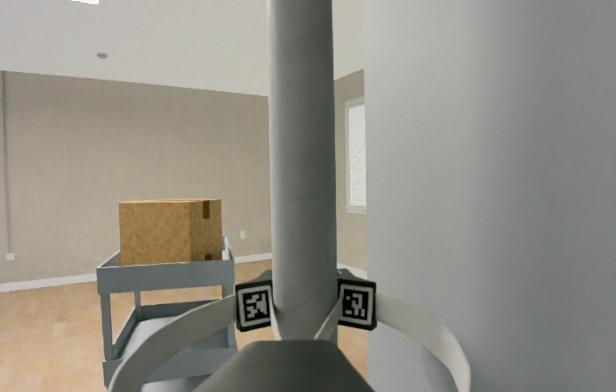

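Call:
move(blocking=false, r2={"base":{"translate_m":-0.32},"contact_limits":{"translate_m":0.6}})

Call:
wait(seconds=1.5)

Call:
wait(seconds=2, cameras=["r2_head_camera","r2_wrist_camera","r2_head_left_camera","r1_head_left_camera"])

Scene clock: 341.20 s.
move: r2 moving
r1: as last shown
r1.lidar_m: 0.54 0.56 1.01 2.05 2.40 2.29 2.28 2.70 2.67 1.03 0.94 1.35
r1.motor_effort: lift_m=+25(25) arm_m=-4(4) wheel_0=-3(4) wheel_1=-2(3) wheel_2=+0(0)
r1.servo_current: wrist_yaw_rad=65(65) wrist_pitch_rad=39(52) wrist_roll_rad=52(59) gripper_m=39(46)
r1.wrist_depth_mm: 136 139 - - - - - / 113 139 - - - - - / 117 140 272 - - - - / 137 162 - - - - - / - - - - - - - / - - 194 - 187 - - / 1863 1708 1756 153 1808 1756 1921
r2.base_odometry: x=-1.835 y=-1.912 heading=-2.063
r2.turned_by_wheels: +0.001
r2.turned_by_imu: +0.019
r2.base_tilt: forward=-0.6 right=-0.1
r2.lidar_m: 0.42 0.44 1.40 1.42 2.33 1.69 1.62 1.11 0.80 0.75 0.53 0.43
r2.base_status: translate_m moving
r2.joint_positions: lift_m=+0.900 arm_m=+0.050 wrist_yaw_rad=+1.005 wrist_pitch_rad=+0.002 wrist_roll_rad=+0.000 gripper_m=-0.019
r2.joint_status: not commanded
r2.measured_speeds: translate_m=-0.129 strafe_m=+0.005 rotate_rad=-0.015 lift_m=+0.000 arm_m=+0.000 wrist_yaw_rad=+0.000 wrist_pitch_rad=+0.000 wrist_roll_rad=+0.000
r2.motor_effort: lift_m=+20(20) arm_m=-11(11) wheel_0=-5(6) wheel_1=-12(15) wheel_2=+29(29)
r2.servo_current: wrist_yaw_rad=46(65) wrist_pitch_rad=46(46) wrist_roll_rad=52(52) gripper_m=85(91)
r2.contact_limits: translate_m 0.6
r2.hand_pose: x=+0.4496 y=+0.1967 z=+1.0776 quat_wxyz=(+0.876, +0.000, +0.001, +0.482) (m; r2's base frame)
r2.wrist_depth_mm: - - - 166 223 153 - / - - - 167 212 160 - / - - - 168 229 163 - / - - - 167 232 156 - / - 1397 1397 172 232 157 - / - - 183 172 182 150 - / - 1229 - - 220 138 -
pictures: none

Scene clock: 342.70 s.
earlier move: r2 moving
r1.base_odometry: x=-0.039 y=+1.349 heading=-3.114
r1.turned_by_wheels: +0.000
r1.turned_by_imu: +0.000
r1.base_tilt: forward=-1.6 right=+1.3
r1.lidar_m: 0.53 0.57 1.00 2.07 2.43 2.28 2.28 2.70 2.66 1.03 0.94 2.67
r1.base_status: not commanded
r1.joint_positions: lift_m=+0.600 arm_m=+0.000 wrist_yaw_rad=+3.089 wrist_pitch_rad=+0.002 wrist_roll_rad=+0.000 gripper_m=+0.056
r1.joint_status: not commanded
r1.measured_speeds: all 0
r1.motor_effort: lift_m=+24(25) arm_m=-4(4) wheel_0=-3(4) wheel_1=-2(3) wheel_2=+0(0)
r1.servo_current: wrist_yaw_rad=33(65) wrist_pitch_rad=46(52) wrist_roll_rad=46(72) gripper_m=33(52)
r1.hand_pose: x=-0.1125 y=+0.1024 z=+0.7771 quat_wxyz=(+0.026, -0.001, +0.000, +1.000) (m; r1's base frame)
r1.wrist_depth_mm: 136 139 - - - - - / 113 139 - - - - - / 117 140 272 - - - - / 137 162 - - - - - / - - - - - - - / - - 194 - 188 - - / 1983 1756 1708 153 1808 1756 1863
r2.base_odometry: x=-1.703 y=-1.665 heading=-2.063
r2.turned_by_wheels: +0.000
r2.turned_by_imu: +0.051
r2.base_tilt: forward=-0.6 right=+0.0
r2.lidar_m: 0.45 0.43 1.51 4.74 1.90 1.41 1.36 1.07 0.78 0.76 0.71 0.50
r2.base_status: translate_m moving
r2.joint_positions: lift_m=+0.900 arm_m=+0.050 wrist_yaw_rad=+1.002 wrist_pitch_rad=+0.002 wrist_roll_rad=+0.000 gripper_m=-0.019
r2.joint_status: not commanded
r2.measured_speeds: translate_m=-0.068 strafe_m=-0.001 rotate_rad=-0.002 lift_m=+0.000 arm_m=+0.000 wrist_yaw_rad=+0.000 wrist_pitch_rad=+0.000 wrist_roll_rad=+0.000
r2.motor_effort: lift_m=+20(20) arm_m=-10(11) wheel_0=+2(7) wheel_1=-5(16) wheel_2=+11(31)
r2.servo_current: wrist_yaw_rad=39(65) wrist_pitch_rad=46(52) wrist_roll_rad=46(59) gripper_m=91(91)
r2.contact_limits: translate_m 0.6
r2.hand_pose: x=+0.4502 y=+0.1959 z=+1.0776 quat_wxyz=(+0.877, +0.000, +0.001, +0.480) (m; r2's base frame)
r2.wrist_depth_mm: - - - 164 213 164 - / - - - 165 214 164 - / - - - 166 225 167 146 / - - - 167 228 173 - / - - - 168 229 167 147 / - - 186 168 181 169 - / - - - - 212 - -
wait: 1.50 s; no rest
pictures: none

Scene clock: 343.27 s.
earlier move: r2 done
r1.base_odometry: x=-0.039 y=+1.349 heading=-3.114
r1.turned_by_wheels: +0.000
r1.turned_by_imu: +0.000
r1.base_tilt: forward=-1.6 right=+1.3
r1.lidar_m: 0.52 0.58 1.00 2.08 2.43 2.28 2.28 2.70 2.64 1.00 0.92 2.66
r1.base_status: not commanded
r1.joint_positions: lift_m=+0.600 arm_m=+0.000 wrist_yaw_rad=+3.089 wrist_pitch_rad=+0.002 wrist_roll_rad=+0.000 gripper_m=+0.056
r1.joint_status: not commanded
r1.measured_speeds: all 0
r1.motor_effort: lift_m=+24(25) arm_m=-4(4) wheel_0=-4(4) wheel_1=-2(3) wheel_2=+0(0)
r1.servo_current: wrist_yaw_rad=46(72) wrist_pitch_rad=39(52) wrist_roll_rad=52(72) gripper_m=46(52)
r1.hand_pose: x=-0.1125 y=+0.1024 z=+0.7771 quat_wxyz=(+0.026, -0.001, +0.000, +1.000) (m; r1's base frame)
r1.wrist_depth_mm: 136 138 - - - - - / 113 139 - - - - - / 118 140 273 - - - - / 137 162 - - - - - / - - - - - - - / - - 193 - 187 - - / - 1708 1756 153 1808 1808 1921
r2.base_odometry: x=-1.699 y=-1.658 heading=-2.064
r2.turned_by_wheels: +0.000
r2.turned_by_imu: +0.000
r2.base_tilt: forward=-0.7 right=+0.1
r2.lidar_m: 0.46 0.44 1.53 4.71 1.89 1.39 1.33 1.04 0.78 0.74 0.70 0.51
r2.base_status: done
r2.joint_positions: lift_m=+0.900 arm_m=+0.050 wrist_yaw_rad=+1.002 wrist_pitch_rad=+0.002 wrist_roll_rad=+0.000 gripper_m=-0.019
r2.joint_status: not commanded
r2.measured_speeds: all 0
r2.motor_effort: lift_m=+20(20) arm_m=-9(11) wheel_0=+0(7) wheel_1=-6(16) wheel_2=+8(31)
r2.servo_current: wrist_yaw_rad=46(65) wrist_pitch_rad=39(52) wrist_roll_rad=46(59) gripper_m=91(98)
r2.contact_limits: translate_m 0.6
r2.hand_pose: x=+0.4502 y=+0.1959 z=+1.0776 quat_wxyz=(+0.877, +0.000, +0.001, +0.480) (m; r2's base frame)
r2.wrist_depth_mm: - - - 163 213 164 - / - - - 165 214 165 - / - - - 166 217 167 143 / - - - 167 227 173 - / - - - 168 228 168 148 / - - 187 169 183 170 - / - - - - 212 - -
wait: 0.57 of 2 s (r2 has come to rest)
pictures: r1_head_left_camera, r2_head_camera, r2_head_left_camera, r2_wrist_camera
Images, in order (width x height): r1_head_left_camera 420x672, r2_head_camera 420x560, r2_head_left_camera 420x672, r2_wrist_camera 616x392.

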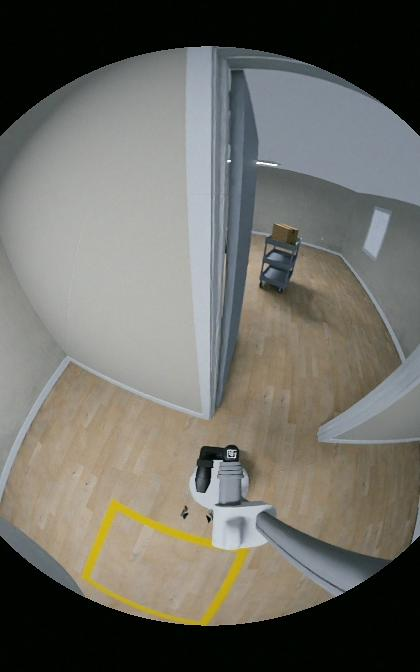

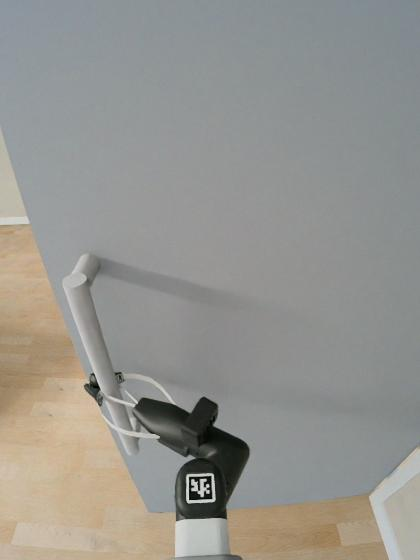

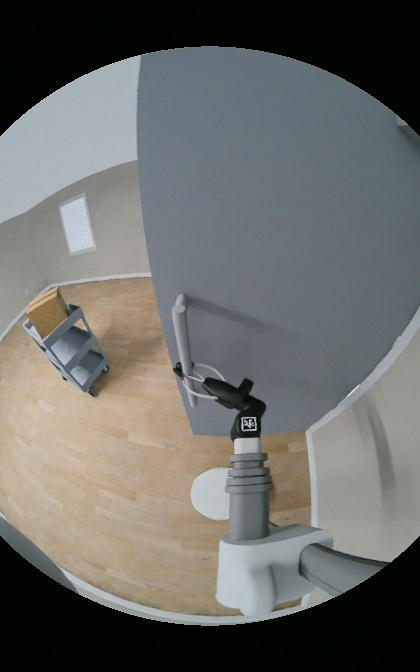

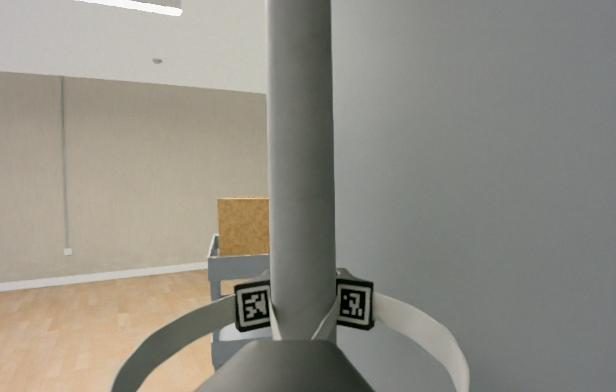

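Call:
move(blocking=false, r2={"base":{"translate_m":-0.1},"contact_limits":{"translate_m":0.6}}, r1={"base":{"rotate_rad":-0.245},"joints":{"lift_m":0.7}})

Call:
wait(seconds=2)

Call:
wait(seconds=1)

Call:
move(blocking=false, r1={"base":{"strafe_m":-0.38}})

Call:
wait(seconds=4, cameras=["r1_head_camera","r1_head_left_camera","r1_head_right_camera","r2_head_camera"])

Scene clock: 357.77 s.
move: r1 moving; r2 moving
r1.base_odometry: x=-0.039 y=+1.349 heading=+2.964
r1.turned_by_wheels: -0.205
r1.turned_by_imu: -0.207
r1.base_tilt: forward=-1.6 right=+1.2
r1.lidar_m: 0.65 0.53 0.77 2.07 2.20 2.33 2.27 2.43 2.71 1.63 0.90 4.01
r1.base_status: rotate_rad moving
r1.joint_positions: lift_m=+0.637 arm_m=+0.000 wrist_yaw_rad=+3.089 wrist_pitch_rad=+0.002 wrist_roll_rad=+0.000 gripper_m=+0.056
r1.joint_status: lift_m moving
r1.measured_speeds: translate_m=+0.000 strafe_m=+0.000 rotate_rad=-0.429 lift_m=+0.146 arm_m=+0.000 wrist_yaw_rad=+0.000 wrist_pitch_rad=+0.000 wrist_roll_rad=+0.000
r1.motor_effort: lift_m=+26(27) arm_m=-4(4) wheel_0=+4(8) wheel_1=+2(7) wheel_2=+2(7)
r1.servo_current: wrist_yaw_rad=39(52) wrist_pitch_rad=39(52) wrist_roll_rad=39(59) gripper_m=39(46)
r1.hand_pose: x=-0.1125 y=+0.1024 z=+0.8150 quat_wxyz=(+0.026, -0.001, +0.000, +1.000) (m; r1's base frame)
r1.wrist_depth_mm: 136 139 - - - - - / 113 139 - - - - - / 117 139 272 - - - - / 137 162 - - - - - / - - - - - - - / - - 193 - 187 - - / - 1808 1756 153 1863 1863 1921
r2.base_odometry: x=-1.684 y=-1.630 heading=-2.063
r2.turned_by_wheels: +0.000
r2.turned_by_imu: +0.001
r2.base_tilt: forward=-0.6 right=+0.0
r2.lidar_m: 0.47 0.44 1.54 4.59 1.83 1.37 1.30 1.08 0.77 0.75 0.73 0.52
r2.base_status: translate_m moving
r2.joint_positions: lift_m=+0.900 arm_m=+0.050 wrist_yaw_rad=+1.002 wrist_pitch_rad=+0.002 wrist_roll_rad=+0.000 gripper_m=-0.019
r2.joint_status: not commanded
r2.measured_speeds: translate_m=-0.123 strafe_m=+0.002 rotate_rad=+0.006 lift_m=+0.000 arm_m=+0.000 wrist_yaw_rad=+0.000 wrist_pitch_rad=+0.000 wrist_roll_rad=+0.000
r2.motor_effort: lift_m=+20(20) arm_m=-10(10) wheel_0=-5(6) wheel_1=-12(12) wheel_2=+18(22)
r2.servo_current: wrist_yaw_rad=39(59) wrist_pitch_rad=39(46) wrist_roll_rad=33(52) gripper_m=85(91)
r2.contact_limits: translate_m 0.6
r2.hand_pose: x=+0.4502 y=+0.1959 z=+1.0776 quat_wxyz=(+0.877, +0.000, +0.001, +0.480) (m; r2's base frame)
r2.wrist_depth_mm: - - - 164 215 172 - / - - - 166 216 169 - / - - - 167 227 176 147 / - - - 167 230 177 147 / - - - 169 221 172 152 / - - 185 168 181 173 153 / - - - - 214 167 -
pictures: none

Scene clock: 358.70 s.
earlier move: r1 done; r2 moving
r1.base_odometry: x=-0.039 y=+1.349 heading=+2.925
r1.turned_by_wheels: -0.039
r1.turned_by_imu: -0.039
r1.base_tilt: forward=-1.5 right=+1.3
r1.lidar_m: 0.65 0.54 0.73 2.05 2.17 2.36 2.28 2.42 2.75 1.88 0.91 3.84
r1.base_status: done
r1.joint_positions: lift_m=+0.699 arm_m=+0.000 wrist_yaw_rad=+3.089 wrist_pitch_rad=+0.002 wrist_roll_rad=+0.000 gripper_m=+0.056
r1.joint_status: all done
r1.measured_speeds: all 0
r1.motor_effort: lift_m=+25(27) arm_m=-4(4) wheel_0=+0(8) wheel_1=+1(7) wheel_2=+2(7)
r1.servo_current: wrist_yaw_rad=52(59) wrist_pitch_rad=46(52) wrist_roll_rad=59(59) gripper_m=46(52)
r1.hand_pose: x=-0.1125 y=+0.1024 z=+0.8771 quat_wxyz=(+0.026, -0.001, +0.000, +1.000) (m; r1's base frame)
r1.wrist_depth_mm: 136 138 - - - - - / 113 139 - - - - - / 117 139 272 - - - - / 137 161 - - - - - / - - - - - - - / - - 193 - 187 - - / - 1921 1921 153 - 1921 -
r2.base_odometry: x=-1.652 y=-1.570 heading=-2.065
r2.turned_by_wheels: -0.001
r2.turned_by_imu: -0.001
r2.base_tilt: forward=-0.7 right=+0.0
r2.lidar_m: 0.49 0.43 1.58 4.39 1.78 1.29 1.24 1.04 0.77 0.74 0.79 0.55
r2.base_status: translate_m moving
r2.joint_positions: lift_m=+0.900 arm_m=+0.050 wrist_yaw_rad=+0.997 wrist_pitch_rad=+0.002 wrist_roll_rad=+0.000 gripper_m=-0.019
r2.joint_status: not commanded
r2.measured_speeds: translate_m=+0.000 strafe_m=+0.000 rotate_rad=+0.000 lift_m=+0.000 arm_m=+0.000 wrist_yaw_rad=-0.001 wrist_pitch_rad=+0.000 wrist_roll_rad=+0.000
r2.motor_effort: lift_m=+20(20) arm_m=-9(10) wheel_0=-10(10) wheel_1=-6(12) wheel_2=+6(22)
r2.servo_current: wrist_yaw_rad=33(59) wrist_pitch_rad=46(46) wrist_roll_rad=46(59) gripper_m=91(98)
r2.contact_limits: translate_m 0.6
r2.hand_pose: x=+0.4513 y=+0.1947 z=+1.0776 quat_wxyz=(+0.878, +0.000, +0.001, +0.478) (m; r2's base frame)
r2.wrist_depth_mm: - - - 164 216 178 - / - - - 166 217 175 156 / - - - 167 225 176 - / - - - 165 228 177 - / - - - 167 221 178 - / - - 186 167 181 179 - / - - - - 216 165 -
wait: 0.93 of 2 s (r1 has come to rest)
pictures: none

Scene clock: 358.83 s.
earlier move: r2 done
r1.base_odometry: x=-0.039 y=+1.349 heading=+2.925
r1.turned_by_wheels: +0.000
r1.turned_by_imu: +0.000
r1.base_tilt: forward=-1.6 right=+1.3
r1.lidar_m: 0.67 0.52 0.74 2.07 2.16 2.35 2.28 2.41 2.76 1.84 0.93 3.84
r1.base_status: done
r1.joint_positions: lift_m=+0.699 arm_m=+0.000 wrist_yaw_rad=+3.089 wrist_pitch_rad=+0.002 wrist_roll_rad=+0.000 gripper_m=+0.056
r1.joint_status: all done
r1.measured_speeds: all 0
r1.motor_effort: lift_m=+25(27) arm_m=-4(4) wheel_0=+1(8) wheel_1=+1(7) wheel_2=+2(7)
r1.servo_current: wrist_yaw_rad=39(59) wrist_pitch_rad=46(52) wrist_roll_rad=33(59) gripper_m=39(52)
r1.hand_pose: x=-0.1125 y=+0.1024 z=+0.8771 quat_wxyz=(+0.026, -0.001, +0.000, +1.000) (m; r1's base frame)
r1.wrist_depth_mm: 136 138 - - - - - / 113 139 - - - - - / 117 139 271 - - - - / 137 161 - - - - - / - - - - - - - / - - 194 - 187 - - / - 1863 1983 153 - 1863 -
r2.base_odometry: x=-1.652 y=-1.570 heading=-2.065
r2.turned_by_wheels: +0.000
r2.turned_by_imu: +0.000
r2.base_tilt: forward=-0.7 right=+0.0
r2.lidar_m: 0.50 0.43 1.55 4.39 1.76 1.30 1.24 1.05 0.77 0.75 0.79 0.54
r2.base_status: done
r2.joint_positions: lift_m=+0.900 arm_m=+0.050 wrist_yaw_rad=+0.997 wrist_pitch_rad=+0.002 wrist_roll_rad=+0.000 gripper_m=-0.019
r2.joint_status: not commanded
r2.measured_speeds: all 0
r2.motor_effort: lift_m=+20(20) arm_m=-9(10) wheel_0=-7(10) wheel_1=-8(12) wheel_2=+5(22)
r2.servo_current: wrist_yaw_rad=46(59) wrist_pitch_rad=39(46) wrist_roll_rad=52(59) gripper_m=85(98)
r2.contact_limits: translate_m 0.6
r2.hand_pose: x=+0.4513 y=+0.1947 z=+1.0776 quat_wxyz=(+0.878, +0.000, +0.001, +0.478) (m; r2's base frame)
r2.wrist_depth_mm: - - - 165 216 178 - / - - - 165 216 176 156 / - - - 167 225 177 - / - - - 166 228 177 - / - - - 167 221 178 - / - - 186 170 181 179 - / - - - - 216 165 -
wait: 0.13 of 1 s (r2 has come to rest)
pictures: none

Scene clock: 359.33 s.
move: r1 moving
r1.base_odometry: x=-0.031 y=+1.385 heading=+2.925
r1.turned_by_wheels: +0.000
r1.turned_by_imu: +0.000
r1.base_tilt: forward=-1.6 right=+1.2
r1.lidar_m: 0.92 0.55 0.74 2.09 2.19 2.37 2.27 2.40 2.70 1.82 0.90 3.78
r1.base_status: strafe_m moving
r1.joint_positions: lift_m=+0.699 arm_m=+0.000 wrist_yaw_rad=+3.089 wrist_pitch_rad=+0.002 wrist_roll_rad=+0.000 gripper_m=+0.056
r1.joint_status: not commanded
r1.measured_speeds: translate_m=+0.001 strafe_m=-0.141 rotate_rad=-0.005 lift_m=+0.000 arm_m=+0.000 wrist_yaw_rad=+0.000 wrist_pitch_rad=+0.000 wrist_roll_rad=+0.000
r1.motor_effort: lift_m=+25(25) arm_m=-4(4) wheel_0=+9(11) wheel_1=-8(10) wheel_2=+0(2)
r1.servo_current: wrist_yaw_rad=39(59) wrist_pitch_rad=46(46) wrist_roll_rad=26(72) gripper_m=39(46)
r1.hand_pose: x=-0.1125 y=+0.1024 z=+0.8771 quat_wxyz=(+0.026, -0.001, +0.000, +1.000) (m; r1's base frame)
r1.wrist_depth_mm: 136 138 - - - - - / 113 139 - - - - - / 118 139 272 - - - - / 137 161 - - - - - / - - - - - - - / - - 193 - 188 - - / - 1921 1863 153 - 1863 -
r2: as last shown
r2.base_tilt: forward=-0.6 right=+0.1
r2.lidar_m: 0.49 0.44 1.57 4.37 1.73 1.31 1.24 1.08 0.78 0.74 0.79 0.55
r2.motor_effort: lift_m=+20(20) arm_m=-9(9) wheel_0=-7(8) wheel_1=-8(8) wheel_2=+5(6)
r2.servo_current: wrist_yaw_rad=46(52) wrist_pitch_rad=39(46) wrist_roll_rad=39(59) gripper_m=85(91)
r2.contact_limits: translate_m 0.6
r2.wrist_depth_mm: - - - 165 215 178 - / - - - 166 216 176 156 / - - - 167 225 176 - / - - - 165 228 177 - / - - - 167 221 178 - / - - 185 170 180 178 - / - - - - 216 164 -
pictures: none

Scene clock: 361.43 s.
earlier move: r1 done
r1.base_odometry: x=+0.043 y=+1.721 heading=+2.925
r1.turned_by_wheels: +0.000
r1.turned_by_imu: -0.002
r1.base_tilt: forward=-1.6 right=+1.3
r1.lidar_m: 2.64 0.79 0.76 2.10 2.56 2.38 2.28 2.43 2.35 1.87 0.71 0.62
r1.base_status: done
r1.joint_positions: lift_m=+0.700 arm_m=+0.000 wrist_yaw_rad=+3.089 wrist_pitch_rad=+0.002 wrist_roll_rad=+0.000 gripper_m=+0.056
r1.joint_status: not commanded
r1.measured_speeds: all 0
r1.motor_effort: lift_m=+24(25) arm_m=-4(4) wheel_0=+1(11) wheel_1=-1(10) wheel_2=+0(2)
r1.servo_current: wrist_yaw_rad=52(65) wrist_pitch_rad=39(52) wrist_roll_rad=46(72) gripper_m=46(46)
r1.hand_pose: x=-0.1125 y=+0.1024 z=+0.8772 quat_wxyz=(+0.026, -0.001, +0.000, +1.000) (m; r1's base frame)
r1.wrist_depth_mm: 136 138 - - - - - / 112 139 - - - - - / 116 140 267 - - - - / 136 158 - - - - - / - - - - - - - / - - 193 - 187 - - / - 1983 1983 153 - - -
r2.base_odometry: x=-1.652 y=-1.570 heading=-2.065
r2.turned_by_wheels: +0.000
r2.turned_by_imu: +0.000
r2.base_tilt: forward=-0.6 right=+0.1
r2.lidar_m: 0.48 0.43 1.57 4.37 1.73 1.30 1.25 1.05 0.77 0.74 0.78 0.54
r2.base_status: not commanded
r2.joint_positions: lift_m=+0.900 arm_m=+0.050 wrist_yaw_rad=+0.997 wrist_pitch_rad=+0.002 wrist_roll_rad=+0.000 gripper_m=-0.019
r2.joint_status: not commanded
r2.measured_speeds: all 0
r2.motor_effort: lift_m=+20(20) arm_m=-9(10) wheel_0=-7(8) wheel_1=-8(8) wheel_2=+6(6)
r2.servo_current: wrist_yaw_rad=52(59) wrist_pitch_rad=46(46) wrist_roll_rad=52(65) gripper_m=91(98)
r2.contact_limits: translate_m 0.6
r2.hand_pose: x=+0.4513 y=+0.1947 z=+1.0776 quat_wxyz=(+0.878, +0.000, +0.001, +0.478) (m; r2's base frame)
r2.wrist_depth_mm: - - - 164 215 178 - / - - - 165 216 175 156 / - - - 167 225 176 - / - - - 166 227 177 - / - - - 167 223 178 - / - - 185 169 180 178 - / - - - - 216 164 -
wait: 2.10 of 4 s (r1 has come to rest)
pictures: r1_head_camera, r1_head_left_camera, r1_head_right_camera, r2_head_camera
Images, in order (width x height): r1_head_camera 420x560, r1_head_left_camera 420x672, r1_head_right_camera 420x672, r2_head_camera 420x560.

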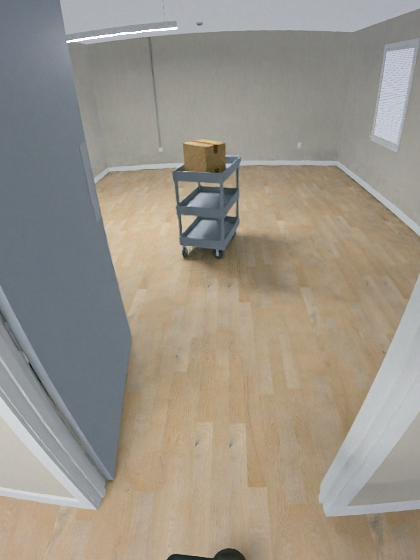

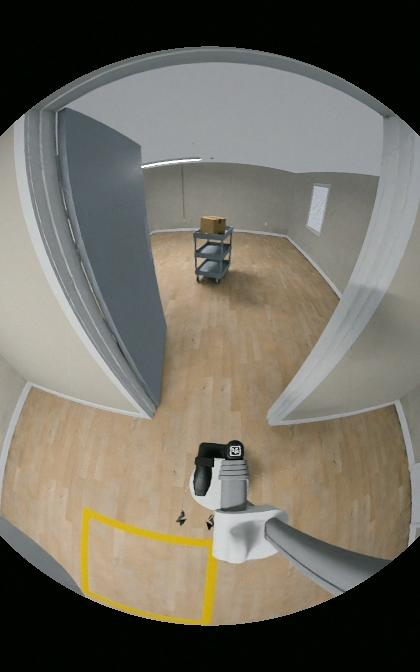

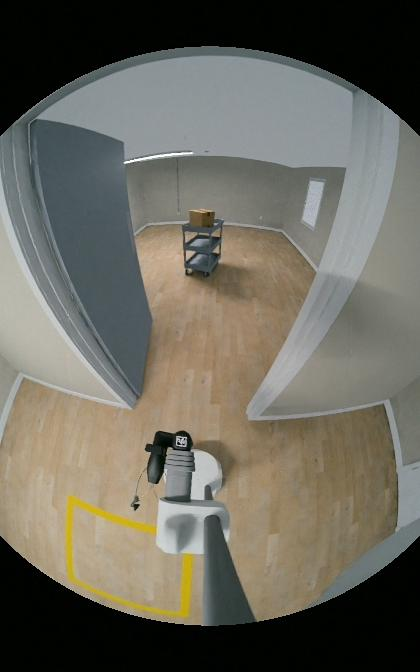

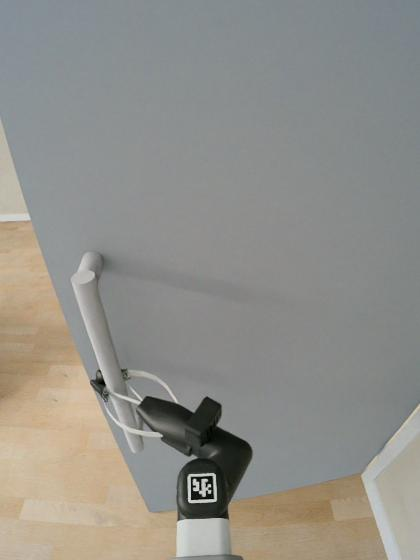

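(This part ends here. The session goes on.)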